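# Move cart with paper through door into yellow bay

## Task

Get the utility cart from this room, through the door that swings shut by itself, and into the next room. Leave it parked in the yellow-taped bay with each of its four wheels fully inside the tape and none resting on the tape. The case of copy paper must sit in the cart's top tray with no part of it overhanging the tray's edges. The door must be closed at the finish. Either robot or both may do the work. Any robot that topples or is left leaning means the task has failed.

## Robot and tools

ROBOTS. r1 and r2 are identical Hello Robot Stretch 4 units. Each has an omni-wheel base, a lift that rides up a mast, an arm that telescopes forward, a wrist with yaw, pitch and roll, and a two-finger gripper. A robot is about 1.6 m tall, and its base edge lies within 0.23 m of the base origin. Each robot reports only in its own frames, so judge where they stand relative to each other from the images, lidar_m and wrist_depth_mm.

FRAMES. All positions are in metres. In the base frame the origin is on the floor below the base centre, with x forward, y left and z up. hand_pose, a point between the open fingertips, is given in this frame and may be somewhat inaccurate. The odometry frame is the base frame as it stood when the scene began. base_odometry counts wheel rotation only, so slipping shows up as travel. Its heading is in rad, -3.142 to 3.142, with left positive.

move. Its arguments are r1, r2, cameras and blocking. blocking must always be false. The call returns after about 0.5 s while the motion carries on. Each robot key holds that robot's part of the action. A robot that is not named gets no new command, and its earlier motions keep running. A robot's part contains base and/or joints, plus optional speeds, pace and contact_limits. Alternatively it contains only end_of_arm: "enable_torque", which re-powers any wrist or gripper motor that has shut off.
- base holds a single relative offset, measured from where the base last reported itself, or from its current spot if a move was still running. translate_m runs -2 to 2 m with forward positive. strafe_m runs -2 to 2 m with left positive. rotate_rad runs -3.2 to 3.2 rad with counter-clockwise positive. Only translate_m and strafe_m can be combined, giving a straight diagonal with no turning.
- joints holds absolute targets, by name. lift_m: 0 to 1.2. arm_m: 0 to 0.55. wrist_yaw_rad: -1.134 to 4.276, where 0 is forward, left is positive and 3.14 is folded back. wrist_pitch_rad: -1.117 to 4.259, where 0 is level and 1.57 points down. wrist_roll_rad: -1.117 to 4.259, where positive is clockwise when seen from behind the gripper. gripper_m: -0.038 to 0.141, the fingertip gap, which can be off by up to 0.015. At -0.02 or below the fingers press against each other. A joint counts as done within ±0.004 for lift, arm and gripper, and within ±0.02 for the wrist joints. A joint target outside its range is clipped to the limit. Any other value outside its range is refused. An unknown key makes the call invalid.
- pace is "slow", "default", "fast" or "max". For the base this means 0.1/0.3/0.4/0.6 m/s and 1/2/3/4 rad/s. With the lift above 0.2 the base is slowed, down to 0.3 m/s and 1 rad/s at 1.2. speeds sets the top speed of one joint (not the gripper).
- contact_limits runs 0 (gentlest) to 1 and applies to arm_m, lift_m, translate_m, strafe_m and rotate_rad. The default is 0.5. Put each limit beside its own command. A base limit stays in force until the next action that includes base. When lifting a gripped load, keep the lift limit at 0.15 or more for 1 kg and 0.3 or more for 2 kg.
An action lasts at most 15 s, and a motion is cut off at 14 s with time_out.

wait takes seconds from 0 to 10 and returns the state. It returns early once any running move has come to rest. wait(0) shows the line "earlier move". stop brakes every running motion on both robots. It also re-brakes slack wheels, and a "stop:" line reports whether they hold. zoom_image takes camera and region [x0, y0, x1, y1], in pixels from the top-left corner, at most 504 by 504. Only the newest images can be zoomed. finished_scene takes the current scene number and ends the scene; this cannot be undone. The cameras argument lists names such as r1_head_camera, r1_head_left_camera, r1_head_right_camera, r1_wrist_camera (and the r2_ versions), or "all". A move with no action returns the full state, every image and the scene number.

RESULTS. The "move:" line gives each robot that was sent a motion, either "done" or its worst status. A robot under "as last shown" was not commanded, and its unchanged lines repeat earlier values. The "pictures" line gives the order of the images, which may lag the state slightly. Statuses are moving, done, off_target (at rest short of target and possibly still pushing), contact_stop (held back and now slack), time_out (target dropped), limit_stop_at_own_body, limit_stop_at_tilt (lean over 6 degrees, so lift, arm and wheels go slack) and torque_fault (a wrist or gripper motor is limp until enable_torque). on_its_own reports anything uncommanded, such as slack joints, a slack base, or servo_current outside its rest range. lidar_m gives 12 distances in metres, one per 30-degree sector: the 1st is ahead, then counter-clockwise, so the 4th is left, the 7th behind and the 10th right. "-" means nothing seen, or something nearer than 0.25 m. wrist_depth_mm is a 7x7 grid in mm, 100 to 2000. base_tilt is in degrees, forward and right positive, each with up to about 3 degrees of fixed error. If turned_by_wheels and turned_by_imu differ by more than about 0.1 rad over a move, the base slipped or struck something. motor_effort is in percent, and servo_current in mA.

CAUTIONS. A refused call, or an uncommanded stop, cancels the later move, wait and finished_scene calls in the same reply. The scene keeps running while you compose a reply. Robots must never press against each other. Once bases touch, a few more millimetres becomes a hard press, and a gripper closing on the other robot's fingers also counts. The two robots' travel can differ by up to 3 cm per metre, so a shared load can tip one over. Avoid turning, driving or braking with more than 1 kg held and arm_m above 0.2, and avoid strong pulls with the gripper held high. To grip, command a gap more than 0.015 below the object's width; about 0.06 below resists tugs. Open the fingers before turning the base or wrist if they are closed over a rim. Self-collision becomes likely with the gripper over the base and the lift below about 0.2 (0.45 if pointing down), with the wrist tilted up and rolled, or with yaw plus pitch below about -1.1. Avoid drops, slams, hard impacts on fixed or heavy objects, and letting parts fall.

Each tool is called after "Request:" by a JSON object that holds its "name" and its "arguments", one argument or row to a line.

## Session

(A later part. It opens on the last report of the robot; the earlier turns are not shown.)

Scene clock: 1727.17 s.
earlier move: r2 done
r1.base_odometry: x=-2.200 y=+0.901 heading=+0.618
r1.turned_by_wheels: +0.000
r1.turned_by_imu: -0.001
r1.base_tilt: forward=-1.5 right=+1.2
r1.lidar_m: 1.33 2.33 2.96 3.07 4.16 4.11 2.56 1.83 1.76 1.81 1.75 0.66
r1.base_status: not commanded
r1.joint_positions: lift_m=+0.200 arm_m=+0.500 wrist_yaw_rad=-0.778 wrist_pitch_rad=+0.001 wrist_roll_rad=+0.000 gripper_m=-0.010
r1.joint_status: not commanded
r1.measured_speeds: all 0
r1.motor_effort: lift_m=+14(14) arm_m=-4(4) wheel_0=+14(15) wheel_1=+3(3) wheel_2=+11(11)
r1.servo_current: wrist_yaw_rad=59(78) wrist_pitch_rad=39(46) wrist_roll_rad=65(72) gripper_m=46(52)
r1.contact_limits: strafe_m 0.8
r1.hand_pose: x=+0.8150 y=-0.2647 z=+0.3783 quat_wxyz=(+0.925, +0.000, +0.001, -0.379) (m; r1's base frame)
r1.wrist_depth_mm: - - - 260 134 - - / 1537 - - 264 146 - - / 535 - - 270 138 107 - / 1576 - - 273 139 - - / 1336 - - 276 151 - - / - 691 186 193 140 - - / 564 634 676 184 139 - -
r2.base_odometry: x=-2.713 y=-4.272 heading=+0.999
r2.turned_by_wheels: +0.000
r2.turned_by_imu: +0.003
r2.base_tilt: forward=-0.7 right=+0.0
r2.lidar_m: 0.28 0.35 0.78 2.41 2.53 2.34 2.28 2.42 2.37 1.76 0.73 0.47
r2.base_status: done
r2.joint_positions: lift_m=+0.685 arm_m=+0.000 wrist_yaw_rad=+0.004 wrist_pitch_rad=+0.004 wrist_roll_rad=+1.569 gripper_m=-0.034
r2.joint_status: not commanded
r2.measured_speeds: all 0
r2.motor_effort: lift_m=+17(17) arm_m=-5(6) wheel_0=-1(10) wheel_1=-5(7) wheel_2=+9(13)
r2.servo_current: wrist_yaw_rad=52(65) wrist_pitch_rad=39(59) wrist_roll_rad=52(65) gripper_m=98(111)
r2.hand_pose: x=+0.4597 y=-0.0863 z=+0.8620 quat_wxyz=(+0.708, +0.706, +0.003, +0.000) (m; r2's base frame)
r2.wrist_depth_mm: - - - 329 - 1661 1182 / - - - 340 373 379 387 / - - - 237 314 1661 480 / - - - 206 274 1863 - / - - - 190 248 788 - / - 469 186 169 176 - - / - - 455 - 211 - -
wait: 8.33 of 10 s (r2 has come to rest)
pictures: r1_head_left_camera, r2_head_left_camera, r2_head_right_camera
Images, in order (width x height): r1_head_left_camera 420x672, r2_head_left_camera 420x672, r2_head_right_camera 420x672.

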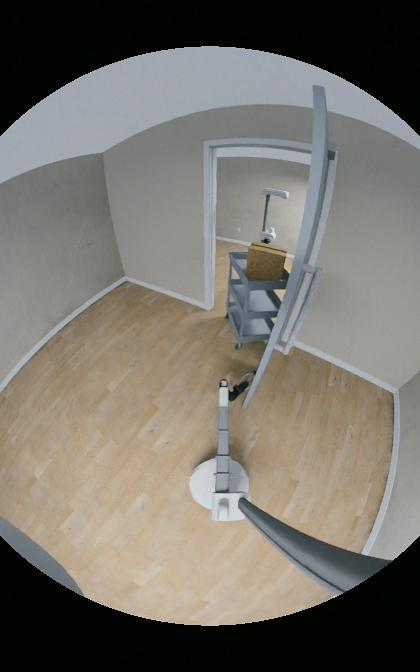

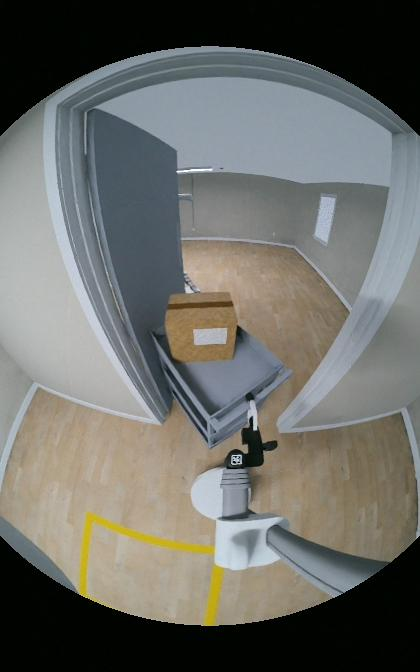

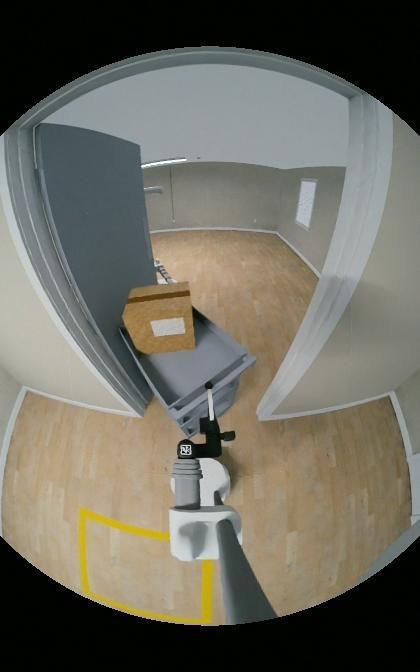

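Request:
{"name": "move", "arguments": {
  "blocking": false,
  "r2": {"base":{"translate_m":-0.2,"strafe_m":-0.0},"pace":"slow","contact_limits":{"translate_m":0.3}}
}}

Request:
{"name": "wait", "arguments": {
  "seconds": 10,
  "cameras": ["r1_head_left_camera","r2_head_left_camera","r2_head_camera"]
}}

Scene clock: 1743.50 s.
move: r2 moving
r1: as last shown
r1.turned_by_imu: +0.000
r1.base_tilt: forward=-1.5 right=+1.3
r1.lidar_m: 1.34 2.32 2.96 3.06 4.16 4.10 2.55 1.86 1.76 1.81 1.73 0.67
r1.motor_effort: lift_m=+14(14) arm_m=-4(4) wheel_0=+14(14) wheel_1=+3(3) wheel_2=+11(11)
r1.servo_current: wrist_yaw_rad=52(72) wrist_pitch_rad=39(46) wrist_roll_rad=59(59) gripper_m=46(46)
r1.contact_limits: strafe_m 0.8
r1.wrist_depth_mm: - - - 259 134 - - / 1366 - - 265 146 - - / 549 - - 271 138 107 - / 1537 - - 274 138 - - / 1430 - - 276 151 - - / - 699 186 194 140 - - / 580 640 676 184 138 - -
r2.base_odometry: x=-2.720 y=-4.282 heading=+0.999
r2.turned_by_wheels: +0.000
r2.turned_by_imu: +0.001
r2.base_tilt: forward=-0.6 right=+0.1
r2.lidar_m: 0.31 0.39 0.80 2.41 2.54 2.33 2.27 2.41 2.39 1.77 0.73 0.48
r2.base_status: translate_m moving; strafe_m moving
r2.joint_positions: lift_m=+0.685 arm_m=+0.000 wrist_yaw_rad=+0.004 wrist_pitch_rad=+0.004 wrist_roll_rad=+1.569 gripper_m=-0.034
r2.joint_status: not commanded
r2.measured_speeds: translate_m=-0.048 strafe_m=+0.000 rotate_rad=+0.002 lift_m=+0.000 arm_m=+0.000 wrist_yaw_rad=+0.001 wrist_pitch_rad=+0.000 wrist_roll_rad=+0.000
r2.motor_effort: lift_m=+17(17) arm_m=-5(5) wheel_0=-3(6) wheel_1=-5(7) wheel_2=+13(14)
r2.servo_current: wrist_yaw_rad=46(52) wrist_pitch_rad=46(46) wrist_roll_rad=46(52) gripper_m=98(104)
r2.contact_limits: translate_m 0.3
r2.hand_pose: x=+0.4597 y=-0.0863 z=+0.8620 quat_wxyz=(+0.708, +0.706, +0.003, +0.000) (m; r2's base frame)
r2.wrist_depth_mm: - - - 329 - 1661 1160 / - - - 340 370 379 382 / - - - 237 314 1708 484 / - - - 207 274 1863 - / - - - 190 249 788 - / - 466 187 169 176 - - / - - 455 - 211 - -
pictures: none

Scene clock: 1746.27 s.
earlier move: r2 done
r1.base_odometry: x=-2.200 y=+0.901 heading=+0.618
r1.turned_by_wheels: +0.000
r1.turned_by_imu: +0.000
r1.base_tilt: forward=-1.6 right=+1.2
r1.lidar_m: 1.53 2.35 2.97 3.09 4.15 4.11 2.56 1.83 1.76 1.85 1.73 0.66
r1.base_status: not commanded
r1.joint_positions: lift_m=+0.200 arm_m=+0.500 wrist_yaw_rad=-0.778 wrist_pitch_rad=+0.001 wrist_roll_rad=+0.000 gripper_m=-0.010
r1.joint_status: not commanded
r1.measured_speeds: all 0
r1.motor_effort: lift_m=+14(14) arm_m=-4(4) wheel_0=+14(15) wheel_1=+3(3) wheel_2=+11(11)
r1.servo_current: wrist_yaw_rad=52(85) wrist_pitch_rad=46(46) wrist_roll_rad=52(65) gripper_m=39(52)
r1.contact_limits: strafe_m 0.8
r1.hand_pose: x=+0.8150 y=-0.2647 z=+0.3783 quat_wxyz=(+0.925, +0.000, +0.001, -0.379) (m; r1's base frame)
r1.wrist_depth_mm: - - - 260 134 - - / - - - 265 146 - - / - - - 268 137 107 - / - - - 273 139 - - / - 1756 - 276 150 - - / 768 809 186 193 140 - - / 946 842 668 183 138 - -
r2.base_odometry: x=-2.821 y=-4.440 heading=+0.999
r2.turned_by_wheels: +0.000
r2.turned_by_imu: +0.001
r2.base_tilt: forward=-0.7 right=+0.1
r2.lidar_m: 0.31 0.38 1.11 2.42 2.55 2.15 2.09 2.22 2.37 2.32 0.99 0.45
r2.base_status: done
r2.joint_positions: lift_m=+0.685 arm_m=+0.000 wrist_yaw_rad=+0.005 wrist_pitch_rad=+0.004 wrist_roll_rad=+1.569 gripper_m=-0.034
r2.joint_status: not commanded
r2.measured_speeds: all 0
r2.motor_effort: lift_m=+17(17) arm_m=-5(5) wheel_0=-2(7) wheel_1=-3(8) wheel_2=+7(16)
r2.servo_current: wrist_yaw_rad=52(59) wrist_pitch_rad=46(52) wrist_roll_rad=39(65) gripper_m=98(104)
r2.contact_limits: translate_m 0.3
r2.hand_pose: x=+0.4598 y=-0.0859 z=+0.8620 quat_wxyz=(+0.708, +0.706, +0.003, +0.000) (m; r2's base frame)
r2.wrist_depth_mm: - - - 345 - 1708 1138 / - - - 357 382 384 387 / - - - 242 332 1708 488 / - - - 208 281 1808 - / - - - 190 251 750 - / - 459 186 168 177 - - / - - 452 - 210 123 -
wait: 2.77 of 10 s (r2 has come to rest)
pictures: r1_head_left_camera, r2_head_camera, r2_head_left_camera
Images, in order (width x height): r1_head_left_camera 420x672, r2_head_camera 420x560, r2_head_left_camera 420x672.

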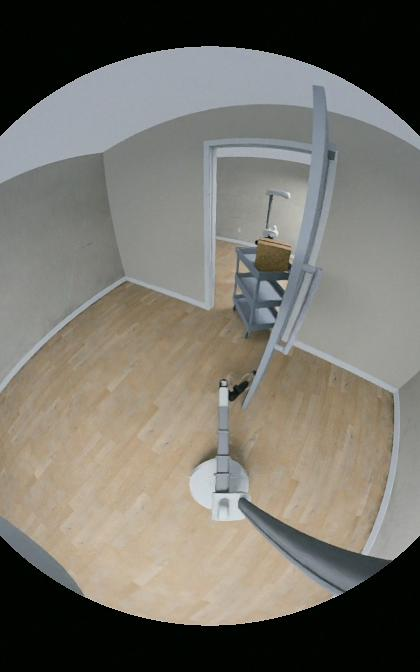

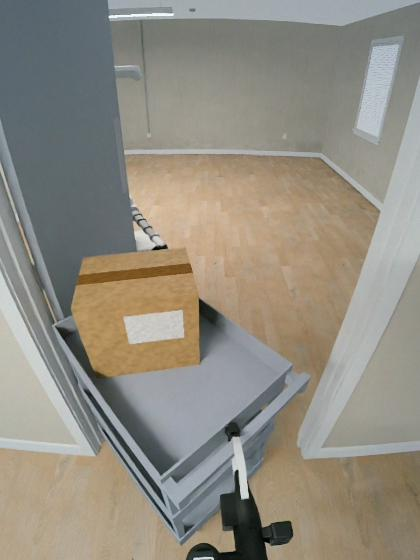

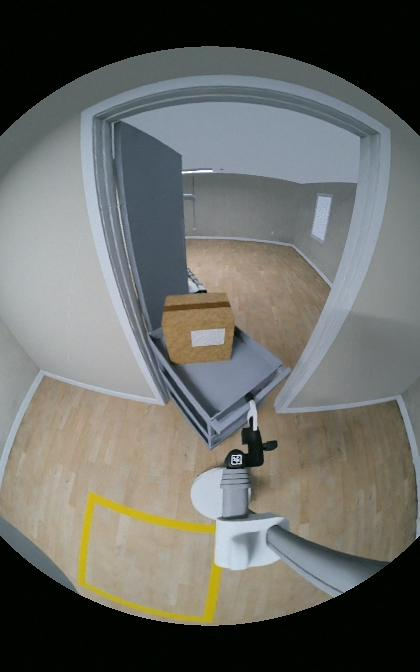

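Request:
{"name": "move", "arguments": {
  "blocking": false,
  "r2": {"base":{"translate_m":-0.5,"strafe_m":-0.28},"pace":"slow","contact_limits":{"translate_m":0.3}}
}}

Request:
{"name": "wait", "arguments": {
  "seconds": 10,
  "cameras": ["r2_head_left_camera","r2_head_camera"]
}}

Scene clock: 1756.87 s.
move: r2 moving
r1: as last shown
r1.lidar_m: 1.49 2.35 2.95 3.07 4.14 4.11 2.58 1.87 1.76 1.83 1.74 0.66
r1.motor_effort: lift_m=+14(14) arm_m=-4(4) wheel_0=+14(14) wheel_1=+3(3) wheel_2=+11(11)
r1.servo_current: wrist_yaw_rad=72(72) wrist_pitch_rad=39(46) wrist_roll_rad=33(65) gripper_m=39(46)
r1.contact_limits: strafe_m 0.8
r1.wrist_depth_mm: - - - 260 134 - - / - - - 265 146 - - / - - - 270 138 107 - / - - - 273 139 - - / - 1756 - 276 151 - - / - 798 187 193 141 - - / 960 854 676 184 138 - -
r2.base_odometry: x=-2.822 y=-4.454 heading=+1.000
r2.turned_by_wheels: +0.001
r2.turned_by_imu: +0.001
r2.base_tilt: forward=-0.6 right=+0.1
r2.lidar_m: 0.28 0.36 1.10 2.43 2.57 2.13 2.07 2.21 2.38 2.30 1.01 0.48
r2.base_status: translate_m moving; strafe_m moving
r2.joint_positions: lift_m=+0.685 arm_m=+0.000 wrist_yaw_rad=+0.007 wrist_pitch_rad=+0.004 wrist_roll_rad=+1.569 gripper_m=-0.034
r2.joint_status: not commanded
r2.measured_speeds: translate_m=-0.049 strafe_m=-0.028 rotate_rad=+0.001 lift_m=+0.000 arm_m=+0.000 wrist_yaw_rad=+0.009 wrist_pitch_rad=+0.000 wrist_roll_rad=+0.000
r2.motor_effort: lift_m=+17(17) arm_m=-5(5) wheel_0=+4(4) wheel_1=-6(9) wheel_2=+15(15)
r2.servo_current: wrist_yaw_rad=52(59) wrist_pitch_rad=39(46) wrist_roll_rad=26(52) gripper_m=91(104)
r2.contact_limits: translate_m 0.3
r2.hand_pose: x=+0.4599 y=-0.0855 z=+0.8620 quat_wxyz=(+0.708, +0.706, +0.004, +0.001) (m; r2's base frame)
r2.wrist_depth_mm: - - - 347 - 1661 1160 / - - - 355 379 384 387 / - - - 242 330 1708 488 / - - - 209 279 1863 - / - - - 190 250 750 - / - 469 187 169 178 - - / - - 455 - 210 124 -
pictures: none

Scene clock: 1763.27 s.
earlier move: r2 done
r1.base_odometry: x=-2.200 y=+0.901 heading=+0.618
r1.turned_by_wheels: +0.000
r1.turned_by_imu: +0.000
r1.base_tilt: forward=-1.6 right=+1.3
r1.lidar_m: 2.01 2.34 2.97 3.06 4.14 4.11 2.58 1.87 1.77 1.83 1.76 0.63
r1.base_status: not commanded
r1.joint_positions: lift_m=+0.200 arm_m=+0.500 wrist_yaw_rad=-0.778 wrist_pitch_rad=+0.001 wrist_roll_rad=+0.000 gripper_m=-0.010
r1.joint_status: not commanded
r1.measured_speeds: all 0
r1.motor_effort: lift_m=+14(14) arm_m=-4(4) wheel_0=+14(14) wheel_1=+3(3) wheel_2=+11(11)
r1.servo_current: wrist_yaw_rad=39(78) wrist_pitch_rad=39(52) wrist_roll_rad=46(65) gripper_m=39(52)
r1.contact_limits: strafe_m 0.8
r1.hand_pose: x=+0.8150 y=-0.2647 z=+0.3783 quat_wxyz=(+0.925, +0.000, +0.001, -0.379) (m; r1's base frame)
r1.wrist_depth_mm: - - - 260 134 - - / - 1576 - 266 146 - - / - - - 270 138 107 - / - - - 272 139 - - / - 1499 - 274 151 - - / 1430 1464 193 193 140 - - / 1025 891 676 183 138 - -
r2.base_odometry: x=-2.856 y=-5.011 heading=+1.000
r2.turned_by_wheels: +0.000
r2.turned_by_imu: +0.006
r2.base_tilt: forward=-0.6 right=+0.1
r2.lidar_m: 0.26 0.28 0.82 2.72 2.16 1.63 1.59 1.67 2.08 1.97 1.64 0.56
r2.base_status: done
r2.joint_positions: lift_m=+0.685 arm_m=+0.000 wrist_yaw_rad=+0.013 wrist_pitch_rad=+0.004 wrist_roll_rad=+1.569 gripper_m=-0.034
r2.joint_status: not commanded
r2.measured_speeds: all 0
r2.motor_effort: lift_m=+17(17) arm_m=-5(5) wheel_0=+3(8) wheel_1=-2(9) wheel_2=+10(15)
r2.servo_current: wrist_yaw_rad=65(91) wrist_pitch_rad=39(52) wrist_roll_rad=59(65) gripper_m=104(104)
r2.contact_limits: translate_m 0.3
r2.hand_pose: x=+0.4605 y=-0.0836 z=+0.8620 quat_wxyz=(+0.708, +0.706, +0.006, +0.003) (m; r2's base frame)
r2.wrist_depth_mm: - - - - - - - / - - - 387 - - - / - - - 399 436 436 433 / - - - 254 424 1576 473 / - - - 201 277 1708 512 / - - - 166 178 1708 - / - - - - 198 125 -
wait: 6.40 of 10 s (r2 has come to rest)
pictures: r2_head_camera, r2_head_left_camera
Images, in order (width x height): r2_head_camera 420x560, r2_head_left_camera 420x672.

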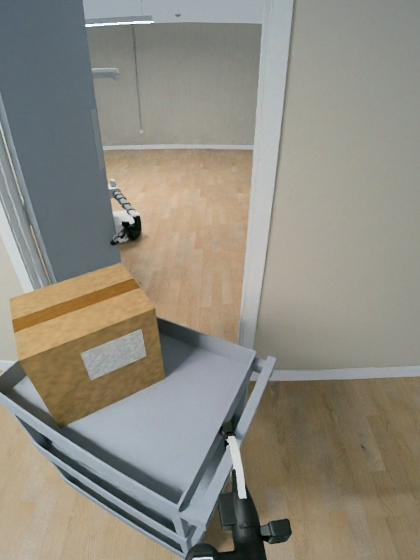

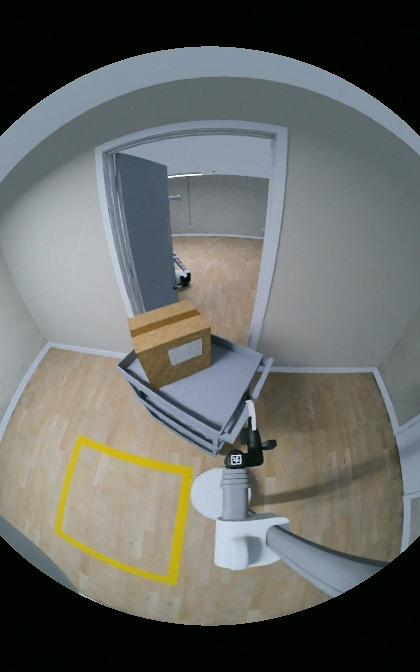

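Request:
{"name": "move", "arguments": {
  "blocking": false,
  "r2": {"base":{"translate_m":-0.4,"strafe_m":0.15},"pace":"slow","contact_limits":{"translate_m":0.3}}
}}

Request:
{"name": "wait", "arguments": {
  "seconds": 10
}}

Request:
{"name": "move", "arguments": {
  "blocking": false,
  "r2": {"base":{"translate_m":-0.3,"strafe_m":0.4},"pace":"slow","contact_limits":{"translate_m":0.3}}
}}

Request:
{"name": "wait", "arguments": {
  "seconds": 10,
  "cameras": ["r2_head_left_camera","r2_head_camera","r2_head_right_camera"]
}}

Scene clock: 1775.93 s.
move: r2 moving
r1: as last shown
r1.base_tilt: forward=-1.5 right=+1.2
r1.lidar_m: 2.01 2.37 2.96 3.07 4.14 4.11 2.57 1.86 1.78 1.83 1.74 0.67
r1.servo_current: wrist_yaw_rad=46(65) wrist_pitch_rad=39(46) wrist_roll_rad=39(72) gripper_m=46(52)
r1.contact_limits: strafe_m 0.8
r1.wrist_depth_mm: - - - 260 134 - - / - 1537 - 266 146 - - / - - - 270 138 107 - / - - - 272 138 - - / - - - 274 151 - - / 1464 1430 192 193 140 - - / 1025 917 683 184 138 - -
r2.base_odometry: x=-2.867 y=-5.020 heading=+1.000
r2.turned_by_wheels: +0.000
r2.turned_by_imu: +0.001
r2.base_tilt: forward=-0.7 right=+0.1
r2.lidar_m: 0.27 0.30 1.86 2.73 2.18 1.65 1.55 1.67 2.05 1.98 1.63 0.52
r2.base_status: translate_m moving; strafe_m moving
r2.joint_positions: lift_m=+0.685 arm_m=+0.000 wrist_yaw_rad=+0.013 wrist_pitch_rad=+0.004 wrist_roll_rad=+1.569 gripper_m=-0.034
r2.joint_status: not commanded
r2.measured_speeds: translate_m=-0.049 strafe_m=+0.019 rotate_rad=-0.003 lift_m=+0.000 arm_m=+0.000 wrist_yaw_rad=+0.000 wrist_pitch_rad=+0.000 wrist_roll_rad=+0.000
r2.motor_effort: lift_m=+17(17) arm_m=-5(5) wheel_0=+0(5) wheel_1=-3(4) wheel_2=+12(15)
r2.servo_current: wrist_yaw_rad=78(85) wrist_pitch_rad=46(46) wrist_roll_rad=52(59) gripper_m=98(98)
r2.contact_limits: translate_m 0.3
r2.hand_pose: x=+0.4605 y=-0.0836 z=+0.8620 quat_wxyz=(+0.708, +0.706, +0.006, +0.003) (m; r2's base frame)
r2.wrist_depth_mm: - - - - - - - / - - - 387 - - - / - - - 394 418 433 418 / - - - 251 427 1618 477 / - - - 191 271 1708 517 / - - 197 160 177 1708 - / - - - - 197 - -
pictures: none

Scene clock: 1780.93 s.
earlier move: r2 done
r1.base_odometry: x=-2.200 y=+0.901 heading=+0.618
r1.turned_by_wheels: +0.000
r1.turned_by_imu: +0.000
r1.base_tilt: forward=-1.6 right=+1.3
r1.lidar_m: 1.99 2.31 2.95 3.08 4.15 4.09 2.59 1.86 1.76 1.84 1.74 0.64
r1.base_status: not commanded
r1.joint_positions: lift_m=+0.200 arm_m=+0.500 wrist_yaw_rad=-0.778 wrist_pitch_rad=+0.001 wrist_roll_rad=+0.000 gripper_m=-0.010
r1.joint_status: not commanded
r1.measured_speeds: all 0
r1.motor_effort: lift_m=+14(14) arm_m=-4(4) wheel_0=+14(15) wheel_1=+3(3) wheel_2=+11(11)
r1.servo_current: wrist_yaw_rad=52(78) wrist_pitch_rad=46(52) wrist_roll_rad=52(72) gripper_m=46(52)
r1.contact_limits: strafe_m 0.8
r1.hand_pose: x=+0.8150 y=-0.2647 z=+0.3783 quat_wxyz=(+0.925, +0.000, +0.001, -0.379) (m; r1's base frame)
r1.wrist_depth_mm: - - - 260 134 - - / - - - 264 145 - - / - - - 270 138 107 - / - - - 273 139 - - / - - - 276 150 - - / 1464 1397 193 193 141 - - / 1025 904 683 183 138 - -
r2.base_odometry: x=-3.198 y=-5.267 heading=+1.000
r2.turned_by_wheels: -0.001
r2.turned_by_imu: -0.001
r2.base_tilt: forward=-0.7 right=+0.1
r2.lidar_m: 0.32 0.43 2.47 2.61 1.64 1.19 1.18 1.24 1.83 2.11 2.20 0.46
r2.base_status: done
r2.joint_positions: lift_m=+0.685 arm_m=+0.000 wrist_yaw_rad=-0.002 wrist_pitch_rad=+0.004 wrist_roll_rad=+1.569 gripper_m=-0.034
r2.joint_status: not commanded
r2.measured_speeds: all 0
r2.motor_effort: lift_m=+17(17) arm_m=-5(5) wheel_0=-5(12) wheel_1=-3(8) wheel_2=+8(15)
r2.servo_current: wrist_yaw_rad=46(85) wrist_pitch_rad=39(52) wrist_roll_rad=46(65) gripper_m=104(104)
r2.contact_limits: translate_m 0.3
r2.hand_pose: x=+0.4592 y=-0.0880 z=+0.8620 quat_wxyz=(+0.708, +0.706, +0.001, -0.002) (m; r2's base frame)
r2.wrist_depth_mm: - - - 262 338 347 349 / - - - 237 315 359 459 / - - - 213 281 1708 504 / - - - 200 260 778 - / - - 469 185 242 842 - / - 1808 184 168 176 - - / 1537 - 480 - 214 - -
wait: 5.00 of 10 s (r2 has come to rest)
pictures: none

Scene clock: 1781.43 s.
move: r2 moving
r1: as last shown
r1.lidar_m: 2.01 2.33 2.96 3.08 4.18 4.08 2.57 1.84 1.75 1.83 1.75 0.62
r1.servo_current: wrist_yaw_rad=46(78) wrist_pitch_rad=52(52) wrist_roll_rad=46(59) gripper_m=39(46)
r1.contact_limits: strafe_m 0.8
r1.wrist_depth_mm: - - - 260 134 - - / - - - 265 146 - - / - - - 270 138 107 - / - - - 273 139 - - / - - - 276 151 - - / 1397 1430 192 193 140 - - / 1025 904 676 184 138 - -
r2.base_odometry: x=-3.211 y=-5.268 heading=+1.000
r2.turned_by_wheels: +0.000
r2.turned_by_imu: +0.000
r2.base_tilt: forward=-0.7 right=+0.1
r2.lidar_m: 0.32 0.45 2.48 2.59 1.63 1.23 1.17 1.26 1.80 2.12 2.20 0.47
r2.base_status: translate_m moving; strafe_m moving
r2.joint_positions: lift_m=+0.685 arm_m=+0.000 wrist_yaw_rad=-0.002 wrist_pitch_rad=+0.004 wrist_roll_rad=+1.569 gripper_m=-0.034
r2.joint_status: not commanded
r2.measured_speeds: translate_m=-0.029 strafe_m=+0.039 rotate_rad=-0.002 lift_m=+0.000 arm_m=+0.000 wrist_yaw_rad=+0.000 wrist_pitch_rad=+0.000 wrist_roll_rad=+0.000
r2.motor_effort: lift_m=+17(17) arm_m=-5(5) wheel_0=-6(12) wheel_1=+4(8) wheel_2=+7(10)
r2.servo_current: wrist_yaw_rad=39(52) wrist_pitch_rad=46(46) wrist_roll_rad=46(59) gripper_m=98(104)
r2.contact_limits: translate_m 0.3
r2.hand_pose: x=+0.4592 y=-0.0880 z=+0.8620 quat_wxyz=(+0.708, +0.706, +0.001, -0.002) (m; r2's base frame)
r2.wrist_depth_mm: - - - 259 338 347 347 / - - - 236 306 - 459 / - - - 212 281 1708 504 / - - - 198 258 788 - / - - 473 185 242 854 - / - - 185 168 176 - - / 1499 - 484 - 215 - -
pictures: none

Scene clock: 1787.20 s.
earlier move: r2 done
r1.base_odometry: x=-2.200 y=+0.901 heading=+0.618
r1.turned_by_wheels: +0.000
r1.turned_by_imu: +0.000
r1.base_tilt: forward=-1.6 right=+1.2
r1.lidar_m: 2.00 2.36 2.96 3.06 4.16 4.11 2.59 1.86 1.77 1.82 1.73 0.65
r1.base_status: not commanded
r1.joint_positions: lift_m=+0.200 arm_m=+0.500 wrist_yaw_rad=-0.778 wrist_pitch_rad=+0.001 wrist_roll_rad=+0.000 gripper_m=-0.010
r1.joint_status: not commanded
r1.measured_speeds: all 0
r1.motor_effort: lift_m=+14(14) arm_m=-4(4) wheel_0=+13(15) wheel_1=+3(3) wheel_2=+11(11)
r1.servo_current: wrist_yaw_rad=59(78) wrist_pitch_rad=46(52) wrist_roll_rad=39(72) gripper_m=52(52)
r1.contact_limits: strafe_m 0.8
r1.hand_pose: x=+0.8150 y=-0.2647 z=+0.3783 quat_wxyz=(+0.925, +0.000, +0.001, -0.379) (m; r1's base frame)
r1.wrist_depth_mm: - - - 259 134 - - / - - - 265 146 - - / - - - 268 138 107 - / - - - 273 139 - - / - - - 277 150 - - / 1430 1464 192 194 141 - - / 1042 891 668 183 138 - -
r2.base_odometry: x=-3.697 y=-5.303 heading=+1.000
r2.turned_by_wheels: +0.000
r2.turned_by_imu: -0.001
r2.base_tilt: forward=-0.7 right=+0.0
r2.lidar_m: 0.43 2.06 2.30 2.20 1.18 0.90 0.87 0.94 1.34 2.49 0.45 0.38
r2.base_status: done
r2.joint_positions: lift_m=+0.685 arm_m=+0.000 wrist_yaw_rad=-0.003 wrist_pitch_rad=+0.004 wrist_roll_rad=+1.569 gripper_m=-0.034
r2.joint_status: not commanded
r2.measured_speeds: all 0
r2.motor_effort: lift_m=+17(17) arm_m=-5(5) wheel_0=-5(16) wheel_1=+5(8) wheel_2=+6(10)
r2.servo_current: wrist_yaw_rad=52(59) wrist_pitch_rad=46(52) wrist_roll_rad=39(59) gripper_m=98(111)
r2.contact_limits: translate_m 0.3
r2.hand_pose: x=+0.4591 y=-0.0884 z=+0.8620 quat_wxyz=(+0.708, +0.706, +0.000, -0.003) (m; r2's base frame)
r2.wrist_depth_mm: - 424 439 126 180 - - / 1618 418 413 132 190 - - / 1708 - 477 140 203 - - / 1708 - 569 149 215 - - / 1708 - - 158 226 1618 - / - - 181 167 174 1499 484 / - - - - - 1499 1182
wait: 5.77 of 10 s (r2 has come to rest)
pictures: r2_head_camera, r2_head_left_camera, r2_head_right_camera
Images, in order (width x height): r2_head_camera 420x560, r2_head_left_camera 420x672, r2_head_right_camera 420x672.

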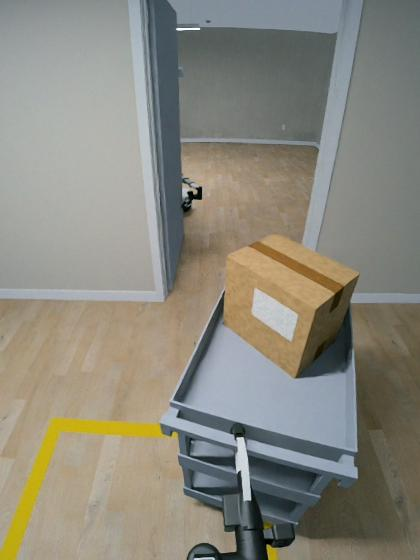

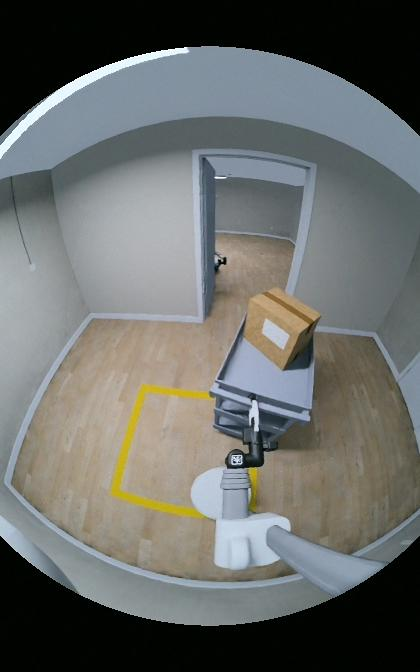

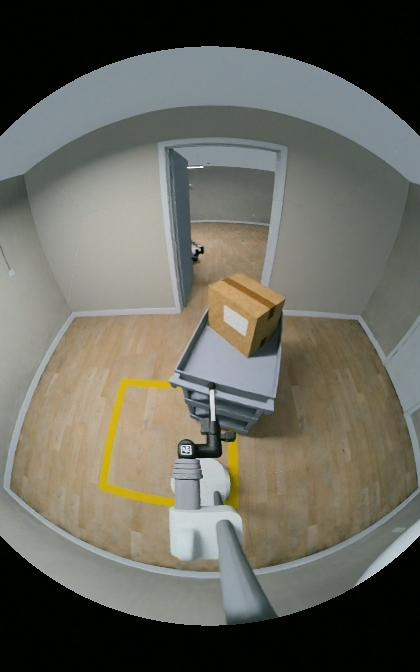

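Request:
{"name": "move", "arguments": {
  "blocking": false,
  "r2": {"base":{"translate_m":-0.28,"strafe_m":0.62},"pace":"slow"}
}}

Request:
{"name": "wait", "arguments": {
  "seconds": 10,
  "cameras": ["r2_head_left_camera","r2_head_camera","r2_head_right_camera"]
}}

Scene clock: 1810.07 s.
move: r2 moving
r1: as last shown
r1.lidar_m: 2.00 2.31 2.94 3.06 4.16 4.11 2.56 1.85 1.76 1.83 1.74 0.66
r1.motor_effort: lift_m=+14(14) arm_m=-4(4) wheel_0=+14(14) wheel_1=+3(3) wheel_2=+11(11)
r1.servo_current: wrist_yaw_rad=46(78) wrist_pitch_rad=39(46) wrist_roll_rad=46(59) gripper_m=39(52)
r1.contact_limits: strafe_m 0.8
r1.wrist_depth_mm: - - - 259 134 - - / - - - 264 146 - - / - - - 270 138 107 - / - - - 274 139 - - / - - - 276 151 - - / 1430 1430 193 194 141 - - / 1042 904 668 184 138 - -
r2.base_odometry: x=-3.709 y=-5.301 heading=+1.000
r2.turned_by_wheels: +0.000
r2.turned_by_imu: +0.000
r2.base_tilt: forward=-0.6 right=+0.1
r2.lidar_m: 0.43 2.03 2.27 2.19 1.21 0.88 0.85 0.91 1.32 2.51 0.45 0.39
r2.base_status: translate_m moving; strafe_m moving
r2.joint_positions: lift_m=+0.685 arm_m=+0.000 wrist_yaw_rad=-0.003 wrist_pitch_rad=+0.004 wrist_roll_rad=+1.569 gripper_m=-0.034
r2.joint_status: not commanded
r2.measured_speeds: translate_m=-0.020 strafe_m=+0.043 rotate_rad=-0.001 lift_m=+0.000 arm_m=+0.000 wrist_yaw_rad=+0.000 wrist_pitch_rad=+0.000 wrist_roll_rad=+0.000
r2.motor_effort: lift_m=+17(17) arm_m=-5(5) wheel_0=-8(16) wheel_1=+4(7) wheel_2=+6(8)
r2.servo_current: wrist_yaw_rad=39(52) wrist_pitch_rad=46(46) wrist_roll_rad=52(59) gripper_m=98(98)
r2.hand_pose: x=+0.4591 y=-0.0884 z=+0.8620 quat_wxyz=(+0.708, +0.706, +0.000, -0.003) (m; r2's base frame)
r2.wrist_depth_mm: - 415 427 125 178 - - / 1661 424 415 129 189 - - / 1756 - 480 138 201 - - / 1708 - 585 147 214 - - / 1661 - - 156 226 1756 - / - - 180 167 174 1499 496 / - - - - - 1499 1182
pictures: none

Scene clock: 1817.63 s.
earlier move: r2 done
r1.base_odometry: x=-2.200 y=+0.901 heading=+0.618
r1.turned_by_wheels: +0.000
r1.turned_by_imu: +0.000
r1.base_tilt: forward=-1.6 right=+1.2
r1.lidar_m: 2.02 2.32 2.97 3.07 4.18 4.11 2.60 1.87 1.77 1.83 1.72 0.63
r1.base_status: not commanded
r1.joint_positions: lift_m=+0.200 arm_m=+0.500 wrist_yaw_rad=-0.778 wrist_pitch_rad=+0.001 wrist_roll_rad=+0.000 gripper_m=-0.010
r1.joint_status: not commanded
r1.measured_speeds: all 0
r1.motor_effort: lift_m=+14(14) arm_m=-4(4) wheel_0=+14(15) wheel_1=+3(3) wheel_2=+11(11)
r1.servo_current: wrist_yaw_rad=46(85) wrist_pitch_rad=46(59) wrist_roll_rad=33(78) gripper_m=39(52)
r1.contact_limits: strafe_m 0.8
r1.hand_pose: x=+0.8150 y=-0.2647 z=+0.3783 quat_wxyz=(+0.925, +0.000, +0.001, -0.379) (m; r1's base frame)
r1.wrist_depth_mm: - - - 260 134 - - / - - - 266 146 - - / - - - 268 138 107 - / - - - 272 139 - - / - - - 277 151 - - / 1430 1464 193 193 140 - - / 1025 891 668 183 138 - -
r2.base_odometry: x=-4.369 y=-5.203 heading=+0.999
r2.turned_by_wheels: -0.001
r2.turned_by_imu: -0.006
r2.base_tilt: forward=-0.7 right=+0.0
r2.lidar_m: 0.47 2.19 1.68 1.62 0.79 0.56 0.55 0.59 0.85 2.69 0.29 0.32
r2.base_status: done
r2.joint_positions: lift_m=+0.685 arm_m=+0.000 wrist_yaw_rad=-0.018 wrist_pitch_rad=+0.004 wrist_roll_rad=+1.569 gripper_m=-0.034
r2.joint_status: not commanded
r2.measured_speeds: all 0
r2.motor_effort: lift_m=+17(17) arm_m=-5(5) wheel_0=-9(17) wheel_1=+1(8) wheel_2=-3(8)
r2.servo_current: wrist_yaw_rad=85(117) wrist_pitch_rad=46(52) wrist_roll_rad=46(65) gripper_m=91(104)
r2.hand_pose: x=+0.4578 y=-0.0925 z=+0.8620 quat_wxyz=(+0.708, +0.706, -0.005, -0.008) (m; r2's base frame)
r2.wrist_depth_mm: - - - - - - - / 1921 - - - - - - / 1921 - - - - - - / - - - - - - 436 / - - - - - 1397 1182 / - - - - - 351 1138 / - - - - - 1708 1182
wait: 7.57 of 10 s (r2 has come to rest)
pictures: r2_head_camera, r2_head_left_camera, r2_head_right_camera
Images, in order (width x height): r2_head_camera 420x560, r2_head_left_camera 420x672, r2_head_right_camera 420x672.

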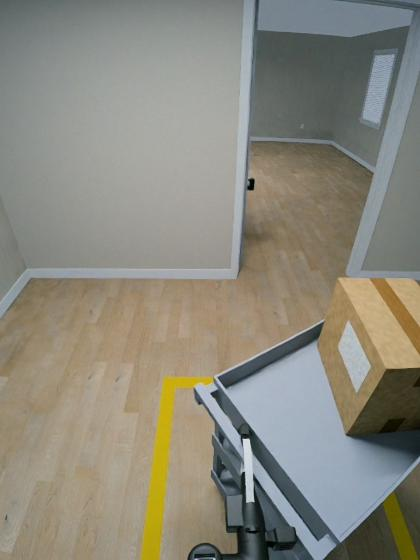

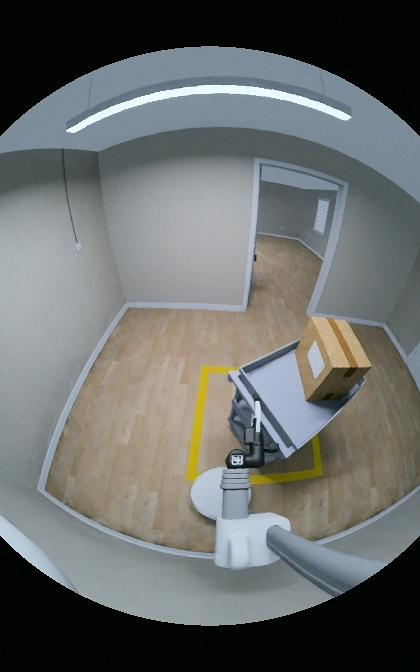

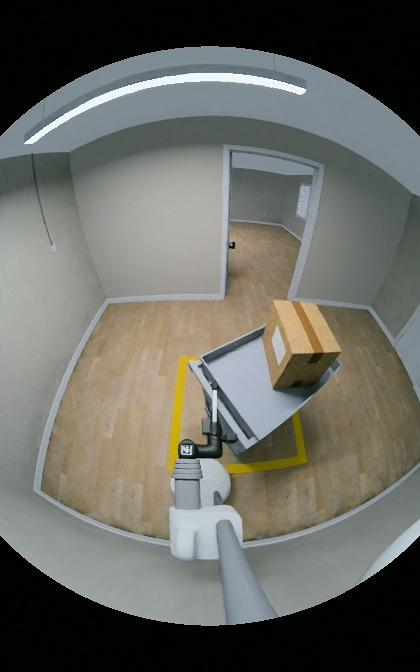

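Request:
{"name": "move", "arguments": {
  "blocking": false,
  "r2": {"joints":{"gripper_m":0.09}}
}}

Request:
{"name": "wait", "arguments": {
  "seconds": 3
}}

Request:
{"name": "move", "arguments": {
  "blocking": false,
  "r2": {"base":{"translate_m":-0.2},"pace":"slow"}
}}

Request:
{"name": "wait", "arguments": {
  "seconds": 5,
  "cameras": ["r2_head_left_camera","r2_head_camera","r2_head_right_camera"]
}}

Scene clock: 1827.50 s.
move: r2 moving
r1: as last shown
r1.base_tilt: forward=-1.5 right=+1.2
r1.lidar_m: 1.98 2.35 2.97 3.06 4.14 4.08 2.56 1.84 1.76 1.86 1.74 0.66
r1.motor_effort: lift_m=+14(14) arm_m=-4(4) wheel_0=+14(14) wheel_1=+3(3) wheel_2=+11(11)
r1.servo_current: wrist_yaw_rad=59(65) wrist_pitch_rad=39(52) wrist_roll_rad=59(59) gripper_m=39(46)
r1.contact_limits: strafe_m 0.8
r1.wrist_depth_mm: - - - 259 134 - - / - - - 265 146 - - / - - - 270 138 107 - / - - - 272 139 - - / - - - 273 151 - - / 1430 1464 192 193 140 - - / 1025 904 676 184 138 - -
r2.base_odometry: x=-4.369 y=-5.203 heading=+0.999
r2.turned_by_wheels: +0.000
r2.turned_by_imu: +0.001
r2.base_tilt: forward=-0.7 right=+0.1
r2.lidar_m: 0.47 2.23 1.68 1.62 0.79 0.58 0.54 0.59 0.87 2.74 0.28 0.33
r2.base_status: not commanded
r2.joint_positions: lift_m=+0.685 arm_m=+0.000 wrist_yaw_rad=-0.018 wrist_pitch_rad=+0.004 wrist_roll_rad=+1.569 gripper_m=-0.009
r2.joint_status: gripper_m moving
r2.measured_speeds: all 0
r2.motor_effort: lift_m=+17(17) arm_m=-4(5) wheel_0=-7(9) wheel_1=+1(1) wheel_2=-3(3)
r2.servo_current: wrist_yaw_rad=98(104) wrist_pitch_rad=46(46) wrist_roll_rad=52(59) gripper_m=78(124)
r2.hand_pose: x=+0.4578 y=-0.0925 z=+0.8620 quat_wxyz=(+0.708, +0.706, -0.005, -0.008) (m; r2's base frame)
r2.wrist_depth_mm: - - - - - - - / 1983 - - - - - - / 1983 - - - - - - / - - - - - - 439 / - - - - - 1397 1205 / - - - - 172 373 1118 / - - - - - 1708 1182
pictures: none

Scene clock: 1828.93 s.
earlier move: r2 done
r1.base_odometry: x=-2.200 y=+0.901 heading=+0.618
r1.turned_by_wheels: +0.000
r1.turned_by_imu: +0.000
r1.base_tilt: forward=-1.6 right=+1.3
r1.lidar_m: 2.01 2.32 2.95 3.06 4.17 4.09 2.55 1.84 1.76 1.83 1.72 0.66
r1.base_status: not commanded
r1.joint_positions: lift_m=+0.200 arm_m=+0.500 wrist_yaw_rad=-0.778 wrist_pitch_rad=+0.001 wrist_roll_rad=+0.000 gripper_m=-0.010
r1.joint_status: not commanded
r1.measured_speeds: all 0
r1.motor_effort: lift_m=+14(14) arm_m=-4(4) wheel_0=+14(14) wheel_1=+3(3) wheel_2=+11(11)
r1.servo_current: wrist_yaw_rad=59(78) wrist_pitch_rad=46(52) wrist_roll_rad=39(65) gripper_m=39(52)
r1.contact_limits: strafe_m 0.8
r1.hand_pose: x=+0.8150 y=-0.2647 z=+0.3783 quat_wxyz=(+0.925, +0.000, +0.001, -0.379) (m; r1's base frame)
r1.wrist_depth_mm: - - - 260 134 - - / - - - 264 146 - - / - - - 270 138 107 - / - - - 274 139 - - / - - - 274 151 - - / 1430 1430 193 193 140 - - / 1008 891 668 183 138 - -
r2.base_odometry: x=-4.370 y=-5.203 heading=+1.000
r2.turned_by_wheels: +0.000
r2.turned_by_imu: +0.001
r2.base_tilt: forward=-0.6 right=+0.1
r2.lidar_m: 0.48 2.24 1.66 1.60 0.76 0.58 0.55 0.61 0.86 2.74 0.28 0.33
r2.base_status: not commanded
r2.joint_positions: lift_m=+0.685 arm_m=+0.000 wrist_yaw_rad=-0.002 wrist_pitch_rad=+0.004 wrist_roll_rad=+1.569 gripper_m=+0.090
r2.joint_status: all done
r2.measured_speeds: all 0
r2.motor_effort: lift_m=+17(17) arm_m=-4(5) wheel_0=-2(9) wheel_1=+0(1) wheel_2=-3(3)
r2.servo_current: wrist_yaw_rad=59(111) wrist_pitch_rad=39(52) wrist_roll_rad=39(59) gripper_m=52(124)
r2.hand_pose: x=+0.4591 y=-0.0880 z=+0.8620 quat_wxyz=(+0.708, +0.706, +0.001, -0.002) (m; r2's base frame)
r2.wrist_depth_mm: 1921 - - - - - - / 1863 - - - - - - / 1983 - - - - - - / - - - - - - 1205 / - - - - - 370 1118 / - - 193 152 187 1618 1205 / - - - - - 1708 1160
wait: 1.43 of 3 s (r2 has come to rest)
pictures: none

Scene clock: 1829.43 s.
move: r2 moving
r1: as last shown
r1.lidar_m: 2.01 2.33 2.96 3.06 4.15 4.11 2.56 1.85 1.77 1.84 1.73 0.66
r1.motor_effort: lift_m=+14(14) arm_m=-4(4) wheel_0=+14(14) wheel_1=+3(3) wheel_2=+10(11)
r1.servo_current: wrist_yaw_rad=59(72) wrist_pitch_rad=39(46) wrist_roll_rad=39(59) gripper_m=39(46)
r1.contact_limits: strafe_m 0.8
r1.wrist_depth_mm: - - - 260 134 - - / - - - 265 146 - - / - - - 270 138 107 - / - - - 274 139 - - / - - - 276 151 - - / 1430 1430 193 193 140 - - / 1025 891 676 184 138 - -
r2.base_odometry: x=-4.376 y=-5.213 heading=+0.999
r2.turned_by_wheels: +0.000
r2.turned_by_imu: +0.000
r2.base_tilt: forward=-0.6 right=+0.1
r2.lidar_m: 0.48 2.22 1.66 1.62 0.77 0.58 0.53 0.59 0.82 2.71 0.30 0.29
r2.base_status: translate_m moving
r2.joint_positions: lift_m=+0.685 arm_m=+0.000 wrist_yaw_rad=-0.002 wrist_pitch_rad=+0.004 wrist_roll_rad=+1.569 gripper_m=+0.090
r2.joint_status: not commanded
r2.measured_speeds: translate_m=-0.049 strafe_m=+0.000 rotate_rad=-0.002 lift_m=+0.000 arm_m=+0.000 wrist_yaw_rad=+0.000 wrist_pitch_rad=+0.000 wrist_roll_rad=+0.000
r2.motor_effort: lift_m=+17(17) arm_m=-4(4) wheel_0=-8(10) wheel_1=-5(7) wheel_2=+9(9)
r2.servo_current: wrist_yaw_rad=59(59) wrist_pitch_rad=46(46) wrist_roll_rad=46(52) gripper_m=52(59)
r2.hand_pose: x=+0.4591 y=-0.0880 z=+0.8620 quat_wxyz=(+0.708, +0.706, +0.001, -0.002) (m; r2's base frame)
r2.wrist_depth_mm: - - - - - - - / 1921 - - - - - - / 1983 - - - - - 462 / - - - - - 1499 1205 / - - - - - 1397 407 / - - 193 153 189 1618 1182 / - - - - - 1708 1182
pictures: none

Scene clock: 1832.23 s.
earlier move: r2 done
r1.base_odometry: x=-2.200 y=+0.901 heading=+0.618
r1.turned_by_wheels: +0.000
r1.turned_by_imu: +0.000
r1.base_tilt: forward=-1.6 right=+1.3
r1.lidar_m: 1.99 2.35 2.96 3.09 4.17 4.09 2.56 1.82 1.76 1.82 1.74 0.66
r1.base_status: not commanded
r1.joint_positions: lift_m=+0.200 arm_m=+0.500 wrist_yaw_rad=-0.778 wrist_pitch_rad=+0.001 wrist_roll_rad=+0.000 gripper_m=-0.010
r1.joint_status: not commanded
r1.measured_speeds: all 0
r1.motor_effort: lift_m=+14(14) arm_m=-4(4) wheel_0=+14(14) wheel_1=+3(3) wheel_2=+11(11)
r1.servo_current: wrist_yaw_rad=46(91) wrist_pitch_rad=39(46) wrist_roll_rad=46(72) gripper_m=39(52)
r1.contact_limits: strafe_m 0.8
r1.hand_pose: x=+0.8150 y=-0.2647 z=+0.3783 quat_wxyz=(+0.925, +0.000, +0.001, -0.379) (m; r1's base frame)
r1.wrist_depth_mm: - - - 259 134 - - / - - - 265 146 - - / - - - 270 138 107 - / - - - 273 139 - - / - - - 274 150 - - / 1430 1464 193 194 140 - - / 1025 917 676 183 138 - -
r2.base_odometry: x=-4.478 y=-5.371 heading=+0.999
r2.turned_by_wheels: +0.000
r2.turned_by_imu: +0.000
r2.base_tilt: forward=-0.7 right=+0.1
r2.lidar_m: 0.53 2.24 1.68 1.27 0.51 0.37 0.35 0.39 0.54 1.80 0.77 0.42
r2.base_status: done
r2.joint_positions: lift_m=+0.685 arm_m=+0.000 wrist_yaw_rad=-0.002 wrist_pitch_rad=+0.004 wrist_roll_rad=+1.569 gripper_m=+0.090
r2.joint_status: not commanded
r2.measured_speeds: all 0
r2.motor_effort: lift_m=+17(17) arm_m=-4(5) wheel_0=-5(10) wheel_1=-4(8) wheel_2=+5(11)
r2.servo_current: wrist_yaw_rad=46(65) wrist_pitch_rad=52(52) wrist_roll_rad=52(65) gripper_m=52(59)
r2.hand_pose: x=+0.4591 y=-0.0880 z=+0.8620 quat_wxyz=(+0.708, +0.706, +0.001, -0.002) (m; r2's base frame)
r2.wrist_depth_mm: - - 539 146 146 - - / - - - 158 252 - - / - - - 216 319 - - / - - - 397 - - 436 / - - - 535 - 1618 1118 / - - 193 - 191 1618 1205 / - - - - - 1756 1229
wait: 2.80 of 5 s (r2 has come to rest)
pictures: r2_head_camera, r2_head_left_camera, r2_head_right_camera
Images, in order (width x height): r2_head_camera 420x560, r2_head_left_camera 420x672, r2_head_right_camera 420x672.

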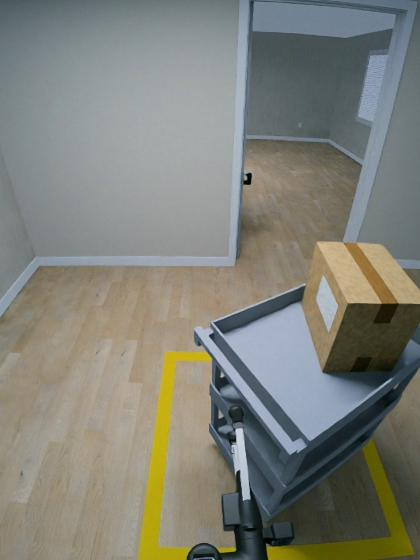

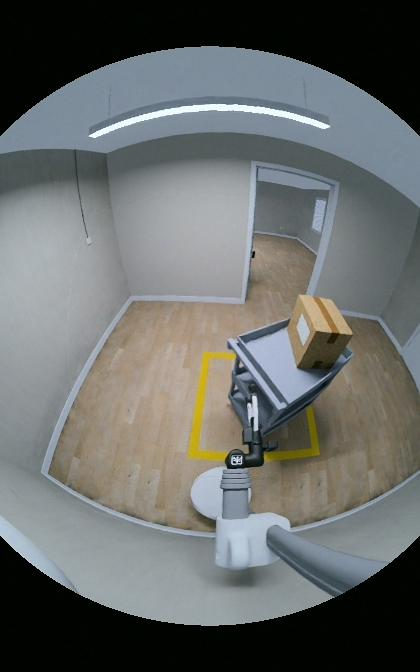

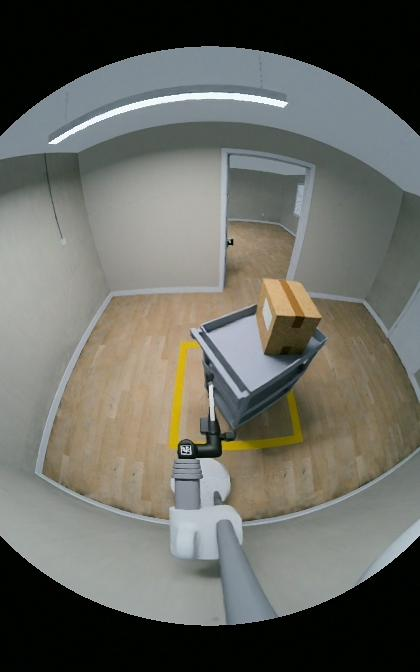

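Request:
{"name": "zoom_image", "arguments": {
  "camera": "r2_head_camera",
  "region": [140, 340, 420, 560]
}}

Request:
{"name": "zoom_image", "arguments": {
  "camera": "r2_head_right_camera",
  "region": [160, 320, 320, 460]
}}

Scaled by 1.800 from the camera's 420x560 image, which has a finer 1200x1600 frame.

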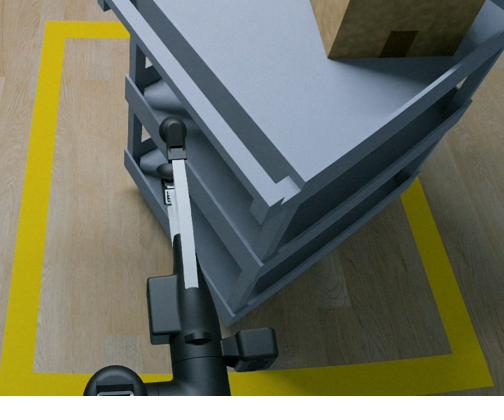

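Scaled by 3.150 from the camera's 420x672 image, which has a finer 600x960 frame.

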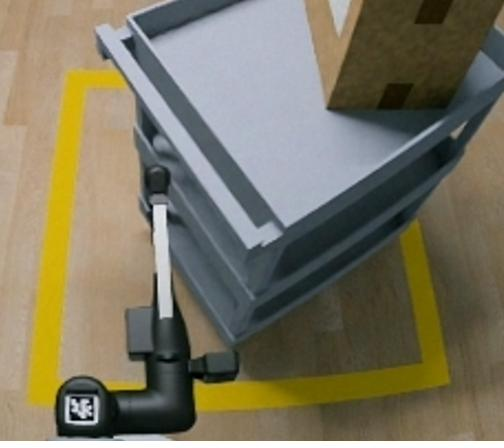

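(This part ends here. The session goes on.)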